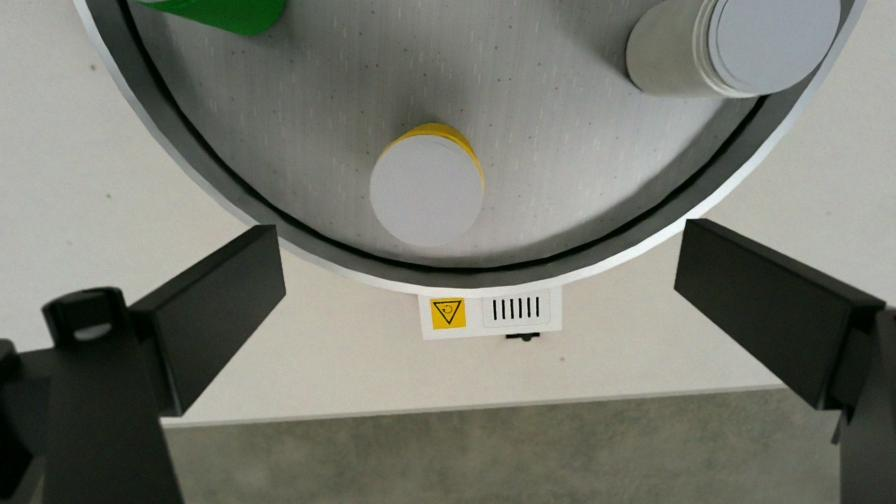

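>>> wait(seconds=0, cameras=[])

Scene clock: 58.93 s.
left_arm: end_effector_position=(+0.7089, +0.0489, +0.3932) position_measured=3 object_status=3 end_effector_quat_wxyz=(+0.021, +0.782, -0.369, +0.501) | right_arm: end_effector_position=(+0.6741, +0.5570, +0.2000) position_measured=3 object_status=3 end_effector_quat_wxyz=(+0.000, +0.026, +1.000, +0.000)
Joint positions: left_arm=[0.313 -0.047 2.01 -1.221 0.721 3.558] | right_arm=[0.651 0.568 1.261 0 1.313 -0.867]
Joint velocities: within noise
Joint torques (N m): left_arm=[1.45 -30.85 -40.23 0.18 0.01 -0.12] | right_arm=[1.86 -95.68 -39.36 3.98 0.09 0.22]
External joint torques (N m): left_arm=[-1.47 -2.67 1.87 -0.39 0.04 0.1] | right_arm=[-1.81 -1.83 -1.73 0.27 -0.06 -0.22]
Flange force (N): left_arm=[0.4 8.0 -1.5] | right_arm=[-2.6 -0.7 -2.7]
Joint targets: left_arm=[0.313 -0.047 2.010 -1.221 0.721 3.558] | right_arm=[0.651 0.568 1.261 0.000 1.313 -0.867]
Tool commands: left_gripper/position=+1.0 left_gripper/force_limit=+1.0 left_gripper/speed=+1.0 right_gripper/position=+1.0 right_gripper/force_limit=+1.0 right_gripper/speed=+1.0
No camera images: "cameras" was empty.

>>> wait(seconds=3.06, cameras=[])

>>> execute_actions([
  [[0.313,-0.047,2.01,-1.221,0.721,3.558,1,1,1,0.6516,0.5678,1.2611,0,1.3127,-0.8697,1,1,1],[0.313,-0.047,2.01,-1.221,0.721,3.558,1,1,1,0.6522,0.5680,1.2608,0,1.3128,-0.8721,1,1,1],[0.313,-0.047,2.01,-1.221,0.721,3.558,1,1,1,0.6527,0.5682,1.2605,0,1.3129,-0.8745,1,1,1],[0.313,-0.047,2.01,-1.221,0.721,3.558,1,1,1,0.6542,0.5689,1.2594,0,1.3133,-0.8818,1,1,1],[0.313,-0.047,2.01,-1.221,0.721,3.558,1,1,1,0.6557,0.5695,1.2584,0,1.3137,-0.8890,1,1,1],[0.313,-0.047,2.01,-1.221,0.721,3.558,1,1,1,0.6572,0.5702,1.2573,0,1.3141,-0.8963,1,1,1],[0.313,-0.047,2.01,-1.221,0.721,3.558,1,1,1,0.6596,0.5714,1.2554,0,1.3148,-0.9085,1,1,1],[0.313,-0.047,2.01,-1.221,0.721,3.558,1,1,1,0.6619,0.5725,1.2535,0,1.3156,-0.9208,1,1,1],[0.313,-0.047,2.01,-1.221,0.721,3.558,1,1,1,0.6643,0.5737,1.2516,0,1.3163,-0.9330,1,1,1],[0.313,-0.047,2.01,-1.221,0.721,3.558,1,1,1,0.6674,0.5760,1.2506,0,1.3149,-0.9503,1,1,1],[0.313,-0.047,2.01,-1.221,0.721,3.558,1,1,1,0.6706,0.5784,1.2497,0,1.3136,-0.9676,1,1,1],[0.313,-0.047,2.01,-1.221,0.721,3.558,1,1,1,0.6737,0.5807,1.2487,0,1.3122,-0.9849,1,1,1],[0.313,-0.047,2.01,-1.221,0.721,3.558,1,1,1,0.6776,0.5848,1.2500,0,1.3068,-1.0073,1,1,1],[0.313,-0.047,2.01,-1.221,0.721,3.558,1,1,1,0.6814,0.5889,1.2512,0,1.3015,-1.0298,1,1,1],[0.313,-0.047,2.01,-1.221,0.721,3.558,1,1,1,0.6853,0.5930,1.2525,0,1.2961,-1.0522,1,1,1]],
  [[0.313,-0.047,2.01,-1.221,0.721,3.558,1,1,1,0.6894,0.5983,1.2553,0,1.2880,-1.0773,1,1,1],[0.313,-0.047,2.01,-1.221,0.721,3.558,1,1,1,0.6936,0.6036,1.2581,0,1.2798,-1.1023,1,1,1],[0.313,-0.047,2.01,-1.221,0.721,3.558,1,1,1,0.6977,0.6089,1.2609,0,1.2717,-1.1274,1,1,1],[0.313,-0.047,2.01,-1.221,0.721,3.558,1,1,1,0.7017,0.6148,1.2640,0,1.2627,-1.1526,1,1,1],[0.313,-0.047,2.01,-1.221,0.721,3.558,1,1,1,0.7058,0.6208,1.2670,0,1.2538,-1.1777,1,1,1],[0.313,-0.047,2.01,-1.221,0.721,3.558,1,1,1,0.7098,0.6267,1.2701,0,1.2448,-1.2029,-1,0,0],[0.313,-0.047,2.01,-1.221,0.721,3.558,1,1,1,0.7138,0.6324,1.2723,0,1.2370,-1.2281,-1,0,0],[0.313,-0.047,2.01,-1.221,0.721,3.558,1,1,1,0.7179,0.6380,1.2745,0,1.2291,-1.2532,-1,0,0],[0.313,-0.047,2.01,-1.221,0.721,3.558,1,1,1,0.7219,0.6437,1.2767,0,1.2213,-1.2784,-1,0,0],[0.313,-0.047,2.01,-1.221,0.721,3.558,1,1,1,0.7260,0.6480,1.2776,0,1.2161,-1.3035,-1,0,0],[0.313,-0.047,2.01,-1.221,0.721,3.558,1,1,1,0.7301,0.6522,1.2784,0,1.2110,-1.3286,-1,0,0],[0.313,-0.047,2.01,-1.221,0.721,3.558,1,1,1,0.7342,0.6565,1.2793,0,1.2058,-1.3537,-1,0,0],[0.313,-0.047,2.01,-1.221,0.721,3.558,1,1,1,0.7384,0.6587,1.2784,0,1.2045,-1.3788,-1,0,0],[0.313,-0.047,2.01,-1.221,0.721,3.558,1,1,1,0.7425,0.6610,1.2775,0,1.2032,-1.4038,-1,0,0],[0.313,-0.047,2.01,-1.221,0.721,3.558,1,1,1,0.7467,0.6632,1.2766,0,1.2019,-1.4289,-1,0,0]],
  [[0.313,-0.047,2.01,-1.221,0.721,3.558,1,1,1,0.7509,0.6640,1.2751,0,1.2025,-1.4539,-1,0,0],[0.313,-0.047,2.01,-1.221,0.721,3.558,1,1,1,0.7551,0.6649,1.2737,0,1.2031,-1.4789,-1,0,0],[0.313,-0.047,2.01,-1.221,0.721,3.558,1,1,1,0.7593,0.6657,1.2722,0,1.2037,-1.5039,-1,0,0],[0.313,-0.047,2.01,-1.221,0.721,3.558,1,1,1,0.7635,0.6661,1.2715,0,1.2040,-1.5289,-1,0,0],[0.313,-0.047,2.01,-1.221,0.721,3.558,1,1,1,0.7677,0.6665,1.2707,0,1.2043,-1.5539,-1,0,0],[0.313,-0.047,2.01,-1.221,0.721,3.558,1,1,1,0.7719,0.6669,1.2700,0,1.2046,-1.5789,-1,0,0],[0.313,-0.047,2.01,-1.221,0.721,3.558,1,1,1,0.7761,0.6669,1.2701,0,1.2046,-1.6039,-1,0,0],[0.313,-0.047,2.01,-1.221,0.721,3.558,1,1,1,0.7803,0.6668,1.2702,0,1.2045,-1.6289,-1,0,0],[0.313,-0.047,2.01,-1.221,0.721,3.558,1,1,1,0.7845,0.6668,1.2703,0,1.2045,-1.6539,-1,0,0],[0.313,-0.047,2.01,-1.221,0.721,3.558,1,1,1,0.7887,0.6663,1.2712,0,1.2041,-1.6789,-1,0,0],[0.313,-0.047,2.01,-1.221,0.721,3.558,1,1,1,0.7929,0.6658,1.2720,0,1.2038,-1.7040,-1,0,0],[0.313,-0.047,2.01,-1.221,0.721,3.558,1,1,1,0.7971,0.6653,1.2729,0,1.2034,-1.7290,-1,0,0],[0.313,-0.047,2.01,-1.221,0.721,3.558,1,1,1,0.8012,0.6644,1.2745,0,1.2027,-1.7541,-1,0,0],[0.313,-0.047,2.01,-1.221,0.721,3.558,1,1,1,0.8054,0.6634,1.2761,0,1.2021,-1.7791,-1,0,0],[0.313,-0.047,2.01,-1.221,0.721,3.558,1,1,1,0.8095,0.6625,1.2777,0,1.2014,-1.8042,-1,0,0]],
  [[0.313,-0.047,2.01,-1.221,0.721,3.558,1,1,1,0.8136,0.6611,1.2801,0,1.2004,-1.8293,-1,0,0],[0.313,-0.047,2.01,-1.221,0.721,3.558,1,1,1,0.8176,0.6597,1.2825,0,1.1993,-1.8545,-1,0,0],[0.313,-0.047,2.01,-1.221,0.721,3.558,1,1,1,0.8217,0.6583,1.2849,0,1.1983,-1.8796,-1,0,0],[0.313,-0.047,2.01,-1.221,0.721,3.558,1,1,1,0.8257,0.6565,1.2880,0,1.1970,-1.9048,-1,0,0],[0.313,-0.047,2.01,-1.221,0.721,3.558,1,1,1,0.8296,0.6547,1.2912,0,1.1957,-1.9300,-1,0,0],[0.313,-0.047,2.01,-1.221,0.721,3.558,1,1,1,0.8336,0.6529,1.2943,0,1.1944,-1.9552,-1,0,0],[0.313,-0.047,2.01,-1.221,0.721,3.558,1,1,1,0.8375,0.6500,1.2971,0,1.1945,-1.9805,-1,0,0],[0.313,-0.047,2.01,-1.221,0.721,3.558,1,1,1,0.8414,0.6470,1.2999,0,1.1947,-2.0059,-1,0,0],[0.313,-0.047,2.01,-1.221,0.721,3.558,1,1,1,0.8453,0.6441,1.3027,0,1.1948,-2.0312,-1,0,0],[0.313,-0.047,2.01,-1.221,0.721,3.558,1,1,1,0.8491,0.6397,1.3038,0,1.1981,-2.0541,-1,0,0],[0.313,-0.047,2.01,-1.221,0.721,3.558,1,1,1,0.8530,0.6352,1.3050,0,1.2015,-2.0771,-1,0,0],[0.313,-0.047,2.01,-1.221,0.721,3.558,1,1,1,0.8568,0.6308,1.3061,0,1.2048,-2.1000,-1,0,0],[0.313,-0.047,2.01,-1.221,0.721,3.558,1,1,1,0.8608,0.6263,1.3040,0,1.2113,-2.1179,-1,0,0],[0.313,-0.047,2.01,-1.221,0.721,3.558,1,1,1,0.8649,0.6219,1.3019,0,1.2178,-2.1358,-1,0,0],[0.313,-0.047,2.01,-1.221,0.721,3.558,1,1,1,0.8689,0.6174,1.2998,0,1.2243,-2.1537,-1,0,0]],
  [[0.313,-0.047,2.01,-1.221,0.721,3.558,1,1,1,0.8733,0.6145,1.2935,0,1.2335,-2.1663,-1,0,0],[0.313,-0.047,2.01,-1.221,0.721,3.558,1,1,1,0.8777,0.6115,1.2873,0,1.2428,-2.1788,-1,0,0],[0.313,-0.047,2.01,-1.221,0.721,3.558,1,1,1,0.8821,0.6086,1.2810,0,1.2520,-2.1914,-1,0,0],[0.313,-0.047,2.01,-1.221,0.721,3.558,1,1,1,0.8869,0.6083,1.2704,0,1.2629,-2.1988,-1,0,0],[0.313,-0.047,2.01,-1.221,0.721,3.558,1,1,1,0.8917,0.6079,1.2598,0,1.2738,-2.2062,-1,0,0],[0.313,-0.047,2.01,-1.221,0.721,3.558,1,1,1,0.8965,0.6076,1.2492,0,1.2847,-2.2136,-1,0,0],[0.313,-0.047,2.01,-1.221,0.721,3.558,1,1,1,0.9016,0.6107,1.2348,0,1.2961,-2.2158,-1,0,0],[0.313,-0.047,2.01,-1.221,0.721,3.558,1,1,1,0.9068,0.6137,1.2205,0,1.3074,-2.2179,-1,0,0],[0.313,-0.047,2.01,-1.221,0.721,3.558,1,1,1,0.9119,0.6168,1.2061,0,1.3188,-2.2201,-1,0,0],[0.313,-0.047,2.01,-1.221,0.721,3.558,1,1,1,0.9172,0.6234,1.1888,0,1.3294,-2.2173,-1,0,0],[0.313,-0.047,2.01,-1.221,0.721,3.558,1,1,1,0.9224,0.6301,1.1716,0,1.3400,-2.2144,-1,0,0],[0.313,-0.047,2.01,-1.221,0.721,3.558,1,1,1,0.9277,0.6367,1.1543,0,1.3506,-2.2116,-1,0,0],[0.313,-0.047,2.01,-1.221,0.721,3.558,1,1,1,0.9329,0.6467,1.1353,0,1.3596,-2.2064,-1,0,0],[0.313,-0.047,2.01,-1.221,0.721,3.558,1,1,1,0.9381,0.6567,1.1162,0,1.3687,-2.2012,-1,0,0],[0.313,-0.047,2.01,-1.221,0.721,3.558,1,1,1,0.9433,0.6667,1.0972,0,1.3777,-2.1960,-1,0,0]],
  [[0.313,-0.047,2.01,-1.221,0.721,3.558,1,1,1,0.9482,0.6791,1.0759,0,1.3866,-2.1911,-1,0,0],[0.313,-0.047,2.01,-1.221,0.721,3.558,1,1,1,0.9532,0.6916,1.0545,0,1.3955,-2.1861,-1,0,0],[0.313,-0.047,2.01,-1.221,0.721,3.558,1,1,1,0.9581,0.7040,1.0332,0,1.4044,-2.1812,-1,0,0],[0.313,-0.047,2.01,-1.221,0.721,3.558,1,1,1,0.9626,0.7181,1.0100,0,1.4135,-2.1767,-1,0,0],[0.313,-0.047,2.01,-1.221,0.721,3.558,1,1,1,0.9671,0.7323,0.9868,0,1.4225,-2.1722,-1,0,0],[0.313,-0.047,2.01,-1.221,0.721,3.558,1,1,1,0.9716,0.7464,0.9636,0,1.4316,-2.1677,-1,0,0],[0.313,-0.047,2.01,-1.221,0.721,3.558,1,1,1,0.9756,0.7616,0.9407,0,1.4393,-2.1638,-1,0,0],[0.313,-0.047,2.01,-1.221,0.721,3.558,1,1,1,0.9795,0.7769,0.9178,0,1.4469,-2.1598,-1,0,0],[0.313,-0.047,2.01,-1.221,0.721,3.558,1,1,1,0.9835,0.7921,0.8949,0,1.4546,-2.1559,-1,0,0],[0.313,-0.047,2.01,-1.221,0.721,3.558,1,1,1,0.9868,0.8074,0.8736,0,1.4606,-2.1526,-1,0,0],[0.313,-0.047,2.01,-1.221,0.721,3.558,1,1,1,0.9901,0.8226,0.8523,0,1.4666,-2.1492,-1,0,0],[0.313,-0.047,2.01,-1.221,0.721,3.558,1,1,1,0.9934,0.8379,0.8310,0,1.4726,-2.1459,-1,0,0],[0.313,-0.047,2.01,-1.221,0.721,3.558,1,1,1,0.9960,0.8522,0.8125,0,1.4768,-2.1433,-1,0,0],[0.313,-0.047,2.01,-1.221,0.721,3.558,1,1,1,0.9987,0.8664,0.7941,0,1.4811,-2.1407,-1,0,0],[0.313,-0.047,2.01,-1.221,0.721,3.558,1,1,1,1.0013,0.8807,0.7756,0,1.4853,-2.1381,-1,0,0]],
  [[0.313,-0.047,2.01,-1.221,0.721,3.558,1,1,1,1.0032,0.8929,0.7612,0,1.4876,-2.1361,-1,0,0],[0.313,-0.047,2.01,-1.221,0.721,3.558,1,1,1,1.0052,0.9050,0.7467,0,1.4898,-2.1342,-1,0,0],[0.313,-0.047,2.01,-1.221,0.721,3.558,1,1,1,1.0071,0.9172,0.7323,0,1.4921,-2.1322,-1,0,0],[0.313,-0.047,2.01,-1.221,0.721,3.558,1,1,1,1.0084,0.9264,0.7227,0,1.4925,-2.1309,-1,0,0],[0.313,-0.047,2.01,-1.221,0.721,3.558,1,1,1,1.0097,0.9356,0.7131,0,1.4929,-2.1296,-1,0,0],[0.313,-0.047,2.01,-1.221,0.721,3.558,1,1,1,1.0110,0.9448,0.7035,0,1.4933,-2.1283,-1,0,0],[0.313,-0.047,2.01,-1.221,0.721,3.558,1,1,1,1.0118,0.9506,0.6988,0,1.4922,-2.1276,-1,0,0],[0.313,-0.047,2.01,-1.221,0.721,3.558,1,1,1,1.0125,0.9564,0.6940,0,1.4911,-2.1268,-1,0,0],[0.313,-0.047,2.01,-1.221,0.721,3.558,1,1,1,1.0133,0.9622,0.6893,0,1.4900,-2.1261,-1,0,0],[0.313,-0.047,2.01,-1.221,0.721,3.558,1,1,1,1.0136,0.9649,0.6884,0,1.4883,-2.1258,-1,0,0],[0.313,-0.047,2.01,-1.221,0.721,3.558,1,1,1,1.0139,0.9675,0.6874,0,1.4866,-2.1255,-1,0,0],[0.313,-0.047,2.01,-1.221,0.721,3.558,1,1,1,1.0142,0.9702,0.6865,0,1.4849,-2.1252,-1,0,0],[0.313,-0.047,2.01,-1.221,0.721,3.558,1,1,1,1.0142,0.9707,0.6869,0,1.4839,-2.1251,-1,0,0],[0.313,-0.047,2.01,-1.221,0.721,3.558,1,1,1,1.0143,0.9713,0.6874,0,1.4830,-2.1251,-1,0,0],[0.313,-0.047,2.01,-1.221,0.721,3.558,1,1,1,1.0143,0.9718,0.6878,0,1.4820,-2.1250,-1,0,0]],
], cameras=["cam_high", "cam_right_wrist"])

Scene clock: 65.60 s.
left_arm: end_effector_position=(+0.7089, +0.0489, +0.3932) position_measured=3 object_status=3 end_effector_quat_wxyz=(+0.021, +0.782, -0.369, +0.501) | right_arm: end_effector_position=(+0.6741, +0.5570, +0.2000) position_measured=3 object_status=3 end_effector_quat_wxyz=(+0.000, +0.026, +1.000, +0.000)
Joint positions: left_arm=[0.313 -0.047 2.01 -1.221 0.721 3.558] | right_arm=[0.651 0.568 1.261 0 1.313 -0.867]
Joint velocities: within noise
Joint torques (N m): left_arm=[1.38 -30.97 -40.38 0.18 0.01 -0.1] | right_arm=[1.87 -95.85 -39.28 4.02 0.1 0.27]
External joint torques (N m): left_arm=[-1.35 -2.56 2.03 -0.39 0.03 0.09] | right_arm=[-1.8 -1.4 -1.7 0.22 -0.07 -0.27]
Flange force (N): left_arm=[0.0 8.1 -1.5] | right_arm=[-3.1 -0.4 -2.4]
Joint targets: left_arm=[0.313 -0.047 2.010 -1.221 0.721 3.558] | right_arm=[0.651 0.568 1.261 0.000 1.313 -0.867]
Tool commands: left_gripper/position=+1.0 left_gripper/force_limit=+1.0 left_gripper/speed=+1.0 right_gripper/position=+1.0 right_gripper/force_limit=+1.0 right_gripper/speed=+1.0
wait: 3.07 s; at rest from the start
No camera images: "cameras" was empty.

Scene clock: 68.93 s.
left_arm: end_effector_position=(+0.7089, +0.0489, +0.3932) position_measured=3 object_status=3 end_effector_quat_wxyz=(+0.021, +0.782, -0.369, +0.501) | right_arm: end_effector_position=(+0.5338, +0.9186, +0.1353) position_measured=154 object_status=2 end_effector_quat_wxyz=(+0.000, +0.706, -0.708, +0.000) end_effector_velocity=(+0.011, +0.072, -0.116) end_effector_angular_velocity=(-0.010, +0.007, +0.000)
Joint positions: left_arm=[0.313 -0.047 2.01 -1.221 0.721 3.558] | right_arm=[1.012 0.952 0.698 0 1.492 -2.127]
Joint velocities: left_arm=[within noise] | right_arm=[0.027 0.203 -0.179 0 -0.012 0.027]
Joint torques (N m): left_arm=[1.37 -30.93 -40.32 0.15 -0.01 -0.1] | right_arm=[1.3 -133.55 -43.59 4.08 0.41 0.14]
External joint torques (N m): left_arm=[-1.45 -2.63 1.92 -0.38 0.06 0.09] | right_arm=[-2.01 -0.29 0.27 0.32 -0.28 -0.14]
External joint torques at the end of the 3rd action: left_arm=[-1.49 -2.73 2.04 -0.41 0.03 0.07] | right_arm=[-2.84 -14.59 -10.02 -0.02 -1.39 -0.22]
External joint torques at the end of the 4th action: left_arm=[-1.37 -2.47 1.92 -0.37 0.05 0.12] | right_arm=[-2.42 1.9 -0.57 0.27 -0.37 0.29]
External joint torques at the end of the 5th action: left_arm=[-1.36 -2.42 1.91 -0.38 0.07 0.1] | right_arm=[-0.71 -0.74 -1.14 0.25 -0.08 -0.12]
External joint torques at the end of the 6th action: left_arm=[-1.44 -2.56 2.02 -0.39 0.06 0.07] | right_arm=[-1.32 -2.58 -1.13 0.25 -0.12 0.14]
Flange force (N): left_arm=[0.3 8.0 -1.5] | right_arm=[3.3 -0.4 0.8]
Flange force at the end of the 3rd action (N): left_arm=[0.3 8.4 -1.6] | right_arm=[0.3 -4.3 -15.5]
Flange force at the end of the 4th action (N): left_arm=[0.1 7.8 -1.4] | right_arm=[-1.6 -4.4 1.2]
Flange force at the end of the 5th action (N): left_arm=[0.1 7.7 -1.4] | right_arm=[-1.1 -1.8 -1.5]
Flange force at the end of the 6th action (N): left_arm=[0.2 8.1 -1.5] | right_arm=[1.8 -0.3 -1.9]
Joint targets: left_arm=[0.313 -0.047 2.010 -1.221 0.721 3.558] | right_arm=[1.014 0.965 0.688 0.000 1.488 -2.126]
Kept back: 5 steps.
Step readings (joint positions of left_arm | right_arm; steps 1 to 15: 1st action; 16 to 30: 2nd action; 31 to 45: 3rd action; 46 to 60: 4th action; 61 to 75: 5th action; 76 to 90: 6th action; 91 to 100: 7th action):
0: [0.313 -0.047 2.010 -1.221 0.721 3.558] | [0.651 0.568 1.261 0.000 1.313 -0.867]
1: [0.313 -0.047 2.010 -1.221 0.721 3.558] | [0.651 0.568 1.261 0.000 1.313 -0.867]
2: [0.313 -0.047 2.010 -1.221 0.721 3.558] | [0.651 0.568 1.261 0.000 1.313 -0.868]
4: [0.313 -0.047 2.010 -1.221 0.721 3.558] | [0.652 0.568 1.261 0.000 1.313 -0.872]
8: [0.313 -0.047 2.010 -1.221 0.721 3.558] | [0.657 0.570 1.258 0.000 1.314 -0.894]
15: [0.313 -0.047 2.010 -1.221 0.721 3.558] | [0.675 0.583 1.250 0.000 1.309 -0.994]
16: [0.313 -0.047 2.010 -1.221 0.721 3.558] | [0.678 0.586 1.250 0.000 1.305 -1.012]
17: [0.313 -0.047 2.010 -1.221 0.721 3.558] | [0.682 0.589 1.251 0.000 1.301 -1.031]
19: [0.313 -0.047 2.010 -1.221 0.721 3.558] | [0.690 0.599 1.256 0.000 1.287 -1.079]
23: [0.313 -0.047 2.010 -1.221 0.721 3.558] | [0.705 0.620 1.267 0.000 1.255 -1.175]
30: [0.313 -0.047 2.010 -1.221 0.721 3.558] | [0.735 0.655 1.278 0.000 1.208 -1.355]
31: [0.313 -0.047 2.010 -1.221 0.721 3.558] | [0.738 0.658 1.278 0.000 1.206 -1.378]
32: [0.313 -0.047 2.010 -1.221 0.721 3.558] | [0.742 0.660 1.278 0.000 1.204 -1.400]
34: [0.313 -0.047 2.010 -1.221 0.721 3.558] | [0.751 0.663 1.275 0.000 1.203 -1.453]
38: [0.313 -0.047 2.010 -1.221 0.721 3.558] | [0.767 0.666 1.271 0.000 1.204 -1.550]
45: [0.313 -0.047 2.010 -1.221 0.721 3.558] | [0.797 0.665 1.273 0.000 1.204 -1.731]
46: [0.313 -0.047 2.010 -1.221 0.721 3.558] | [0.801 0.665 1.274 0.000 1.203 -1.753]
47: [0.313 -0.047 2.010 -1.221 0.721 3.558] | [0.805 0.664 1.276 0.000 1.202 -1.776]
49: [0.313 -0.047 2.010 -1.221 0.721 3.558] | [0.813 0.661 1.280 0.000 1.200 -1.828]
53: [0.313 -0.047 2.010 -1.221 0.721 3.558] | [0.829 0.655 1.291 0.000 1.196 -1.926]
60: [0.313 -0.047 2.010 -1.221 0.721 3.558] | [0.858 0.630 1.304 0.000 1.207 -2.100]
61: [0.313 -0.047 2.010 -1.221 0.721 3.558] | [0.861 0.626 1.304 0.000 1.213 -2.118]
62: [0.313 -0.047 2.010 -1.221 0.721 3.558] | [0.865 0.622 1.302 0.000 1.219 -2.135]
64: [0.313 -0.047 2.010 -1.221 0.721 3.558] | [0.875 0.614 1.291 0.000 1.237 -2.169]
68: [0.313 -0.047 2.010 -1.221 0.721 3.558] | [0.893 0.608 1.256 0.000 1.277 -2.207]
75: [0.313 -0.047 2.010 -1.221 0.721 3.558] | [0.929 0.640 1.150 0.000 1.351 -2.209]
76: [0.313 -0.047 2.010 -1.221 0.721 3.558] | [0.933 0.648 1.134 0.000 1.360 -2.205]
77: [0.313 -0.047 2.010 -1.221 0.721 3.558] | [0.938 0.657 1.117 0.000 1.368 -2.201]
79: [0.313 -0.047 2.010 -1.221 0.721 3.558] | [0.948 0.680 1.076 0.000 1.386 -2.191]
83: [0.313 -0.047 2.010 -1.221 0.721 3.558] | [0.966 0.730 0.992 0.000 1.420 -2.173]
90: [0.313 -0.047 2.010 -1.221 0.721 3.558] | [0.993 0.837 0.834 0.000 1.471 -2.147]
91: [0.313 -0.047 2.010 -1.221 0.721 3.558] | [0.995 0.850 0.816 0.000 1.475 -2.144]
92: [0.313 -0.047 2.010 -1.221 0.721 3.558] | [0.998 0.863 0.799 0.000 1.479 -2.142]
94: [0.313 -0.047 2.010 -1.221 0.721 3.558] | [1.003 0.892 0.763 0.000 1.487 -2.136]
98: [0.313 -0.047 2.010 -1.221 0.721 3.558] | [1.010 0.935 0.714 0.000 1.492 -2.130]
Images, in order (width x height): cam_high 896x504, cam_right_wrist 896x504.

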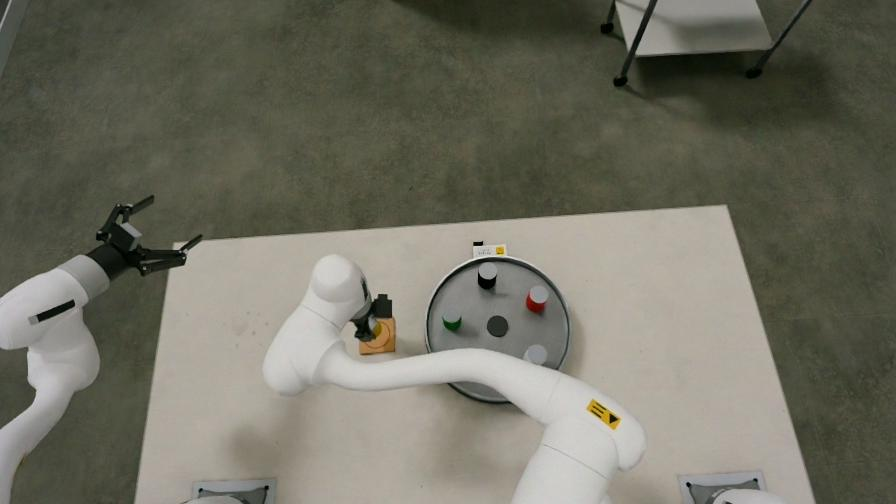

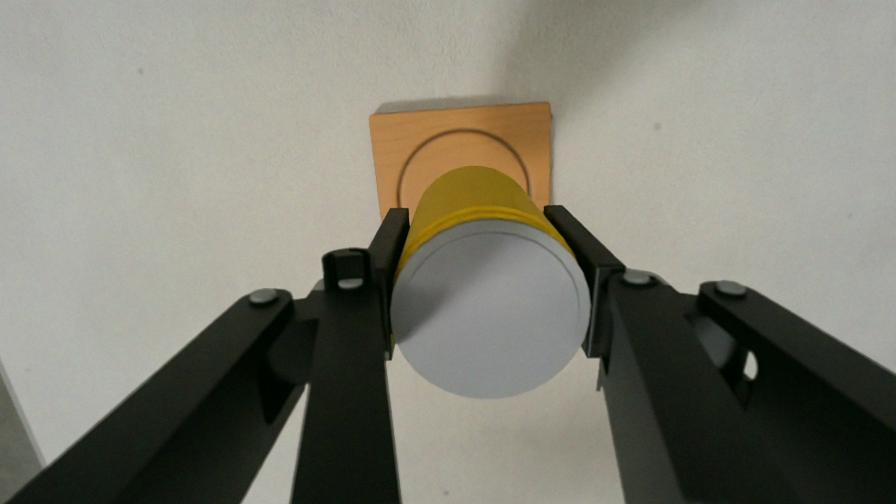

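>>> wait(seconds=0.1, cameras=["cam_high", "cam_right_wrist"])

Scene clock: 69.67 s.
left_arm: end_effector_position=(+0.7089, +0.0489, +0.3932) position_measured=3 object_status=3 end_effector_quat_wxyz=(+0.021, +0.782, -0.369, +0.501) | right_arm: end_effector_position=(+0.5353, +0.9258, +0.1200) position_measured=154 object_status=2 end_effector_quat_wxyz=(+0.000, +0.706, -0.708, +0.000)
Joint positions: left_arm=[0.313 -0.047 2.01 -1.221 0.721 3.558] | right_arm=[1.014 0.972 0.688 0 1.482 -2.125]
Joint velocities: within noise
Joint torques (N m): left_arm=[1.34 -30.88 -40.37 0.16 -0.02 -0.12] | right_arm=[1.97 -128.09 -41.53 4.03 0.1 0.26]
External joint torques (N m): left_arm=[-1.41 -2.59 2.03 -0.38 0.07 0.1] | right_arm=[-1.84 -1.23 -0.91 0.31 -0.06 -0.26]
Flange force (N): left_arm=[0.1 8.1 -1.5] | right_arm=[0.0 -2.2 -1.4]
Joint targets: left_arm=[0.313 -0.047 2.010 -1.221 0.721 3.558] | right_arm=[1.014 0.972 0.688 0.000 1.482 -2.125]
Tool commands: left_gripper/position=+1.0 left_gripper/force_limit=+1.0 left_gripper/speed=+1.0 right_gripper/position=-1.0 right_gripper/force_limit=+0.0 right_gripper/speed=+0.0
wait: 0.10 s; at rest from the start
Images, in order (width x height): cam_high 896x504, cam_right_wrist 896x504.

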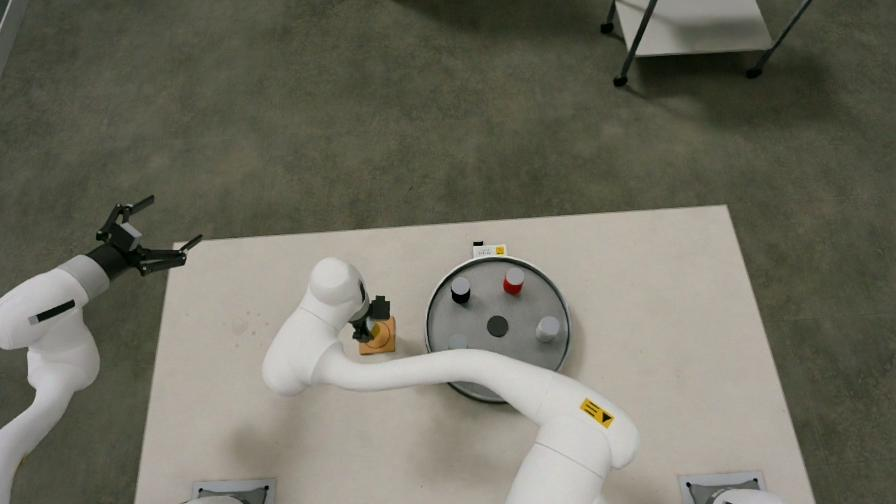

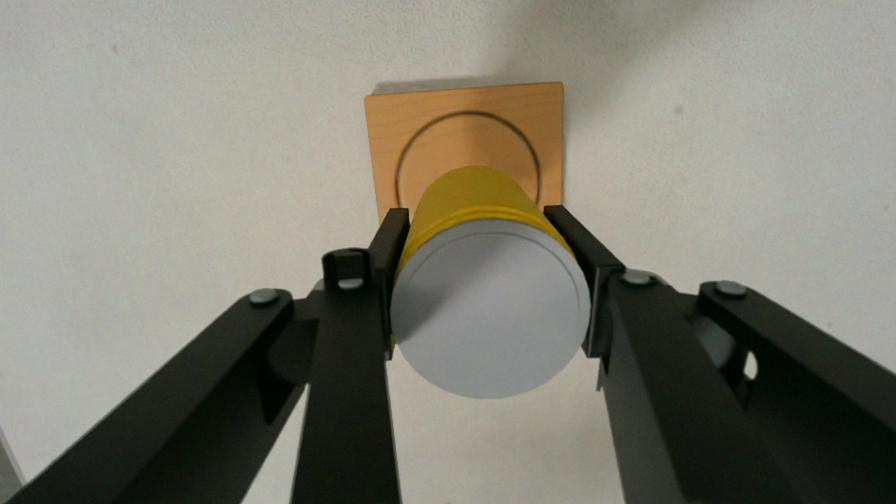

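>>> zoom_image(camera="cam_right_wrist", region=[340, 60, 600, 240])

Scaled by 1.938 from the camera's 896x504 image, which has a finer 1280x720 frame.

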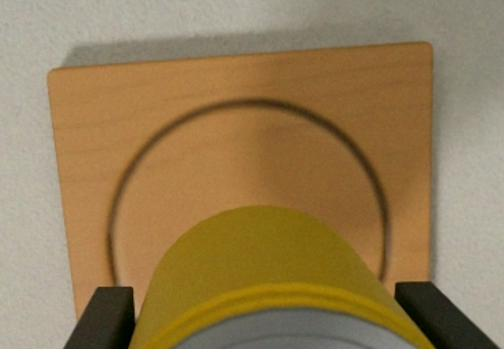

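>>> zoom_image(camera="cam_high", region=[330, 280, 430, 370])

Scaled by 5.040 from the camera's 896x504 image, which has a finer 1280x720 frame.

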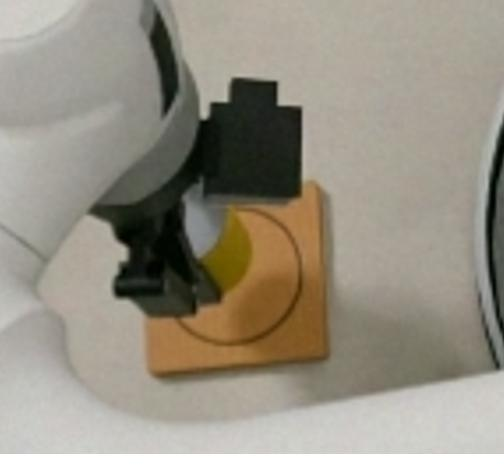

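>>> move(target=[0.313,-0.047,2.01,-1.221,0.721,3.558,1,1,1,1.01195,0.97418,0.76258,0,1.40484,-2.12735,-1,0,0], speed=0.3, cameras=["cam_right_wrist"])

>>> move(target=[0.313,-0.047,2.01,-1.221,0.721,3.558,1,1,1,1.01195,0.98516,0.78862,0,1.36781,-2.12735,-1,0,0], speed=0.025, stop_force=12, cameras=["cam_high", "cam_right_wrist"])

Scene clock: 74.20 s.
left_arm: end_effector_position=(+0.7089, +0.0489, +0.3932) position_measured=3 object_status=3 end_effector_quat_wxyz=(+0.021, +0.782, -0.369, +0.501) | right_arm: end_effector_position=(+0.5350, +0.9206, +0.0759) position_measured=154 object_status=2 end_effector_quat_wxyz=(+0.000, +0.706, -0.708, +0.000)
Joint positions: left_arm=[0.313 -0.047 2.01 -1.221 0.721 3.558] | right_arm=[1.012 0.974 0.763 0 1.405 -2.127]
Joint velocities: within noise
Joint torques (N m): left_arm=[1.3 -31.07 -40.32 0.19 0.02 -0.1] | right_arm=[1.96 -128.14 -41.2 4.02 0.15 0.2]
External joint torques (N m): left_arm=[-1.37 -2.52 1.89 -0.41 0.02 0.08] | right_arm=[-2.5 -0.09 -0.58 0.24 -0.12 -0.2]
Flange force (N): left_arm=[0.2 7.8 -1.4] | right_arm=[-0.5 -3.2 -0.5]
Joint targets: left_arm=[0.313 -0.047 2.010 -1.221 0.721 3.558] | right_arm=[1.012 0.974 0.763 0.000 1.405 -2.127]
move: done
Images, in order (width x height): cam_right_wrist 896x504.

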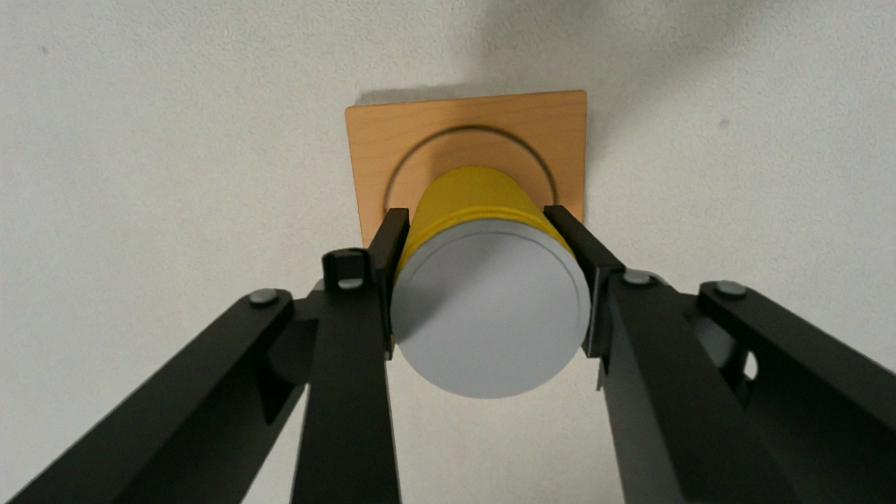

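Scene clock: 75.37 s.
left_arm: end_effector_position=(+0.7089, +0.0489, +0.3932) position_measured=3 object_status=3 end_effector_quat_wxyz=(+0.021, +0.782, -0.369, +0.501) | right_arm: end_effector_position=(+0.5351, +0.9208, +0.0662) position_measured=154 object_status=2 end_effector_quat_wxyz=(+0.000, +0.706, -0.708, +0.000)
Joint positions: left_arm=[0.313 -0.047 2.01 -1.221 0.721 3.558] | right_arm=[1.012 0.978 0.773 0 1.39 -2.127]
Joint velocities: within noise
Joint torques (N m): left_arm=[1.35 -31.01 -40.23 0.15 0.01 -0.07] | right_arm=[-0.33 -95.2 -26.85 3.42 -2.37 0.25]
External joint torques (N m): left_arm=[-1.36 -2.55 1.89 -0.36 0.04 0.05] | right_arm=[-0.11 -34.12 -15.14 0.87 2.4 -0.25]
Flange force (N): left_arm=[0.3 7.8 -1.5] | right_arm=[5.2 2.6 -33.0]
Joint targets: left_arm=[0.313 -0.047 2.010 -1.221 0.721 3.558] | right_arm=[1.012 0.978 0.773 0.000 1.390 -2.127]
move: contact (right_arm); right_arm: the wrist pitch is farthest, 0.023 rad from its target
Images, in order (width x height): cam_high 896x504, cam_right_wrist 896x504.

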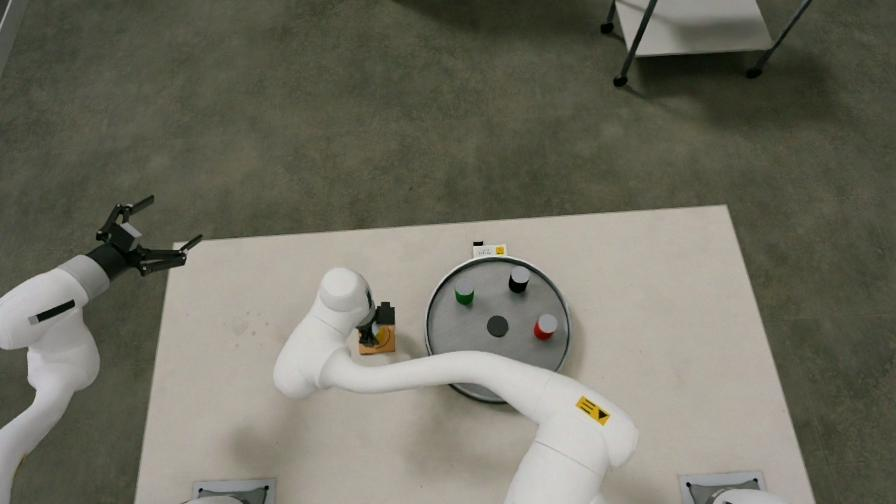

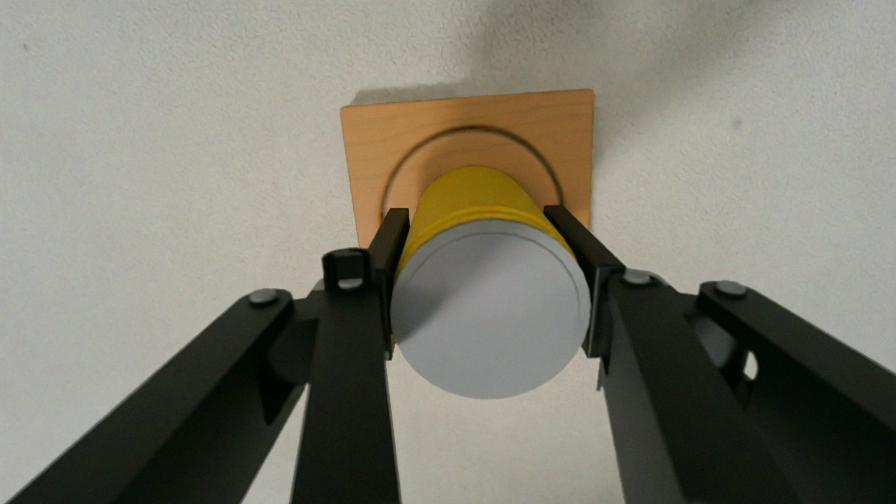

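>>> move(target=[0.313,-0.047,2.01,-1.221,0.721,3.558,1,1,1,1.01195,0.97835,0.77248,0,1.39077,-2.12735,0.6,0,-0.6], cameras=["cam_high", "cam_right_wrist"])

Scene clock: 77.40 s.
left_arm: end_effector_position=(+0.7089, +0.0489, +0.3932) position_measured=3 object_status=3 end_effector_quat_wxyz=(+0.021, +0.782, -0.369, +0.501) | right_arm: end_effector_position=(+0.5351, +0.9207, +0.0660) position_measured=53 object_status=0 end_effector_quat_wxyz=(+0.000, +0.706, -0.708, +0.000)
Joint positions: left_arm=[0.313 -0.047 2.01 -1.221 0.721 3.558] | right_arm=[1.012 0.978 0.772 0 1.391 -2.127]
Joint velocities: within noise
Joint torques (N m): left_arm=[1.35 -30.96 -40.33 0.16 0 -0.11] | right_arm=[1.9 -126.02 -40.02 3.93 0.12 0.22]
External joint torques (N m): left_arm=[-1.28 -2.53 2.02 -0.36 0.04 0.09] | right_arm=[-2.04 -2.26 -1.59 0.32 -0.09 -0.22]
Flange force (N): left_arm=[0.0 7.9 -1.6] | right_arm=[-0.3 -2.6 -2.4]
Joint targets: left_arm=[0.313 -0.047 2.010 -1.221 0.721 3.558] | right_arm=[1.012 0.978 0.772 0.000 1.391 -2.127]
move: done
Images, in order (width x height): cam_high 896x504, cam_right_wrist 896x504.

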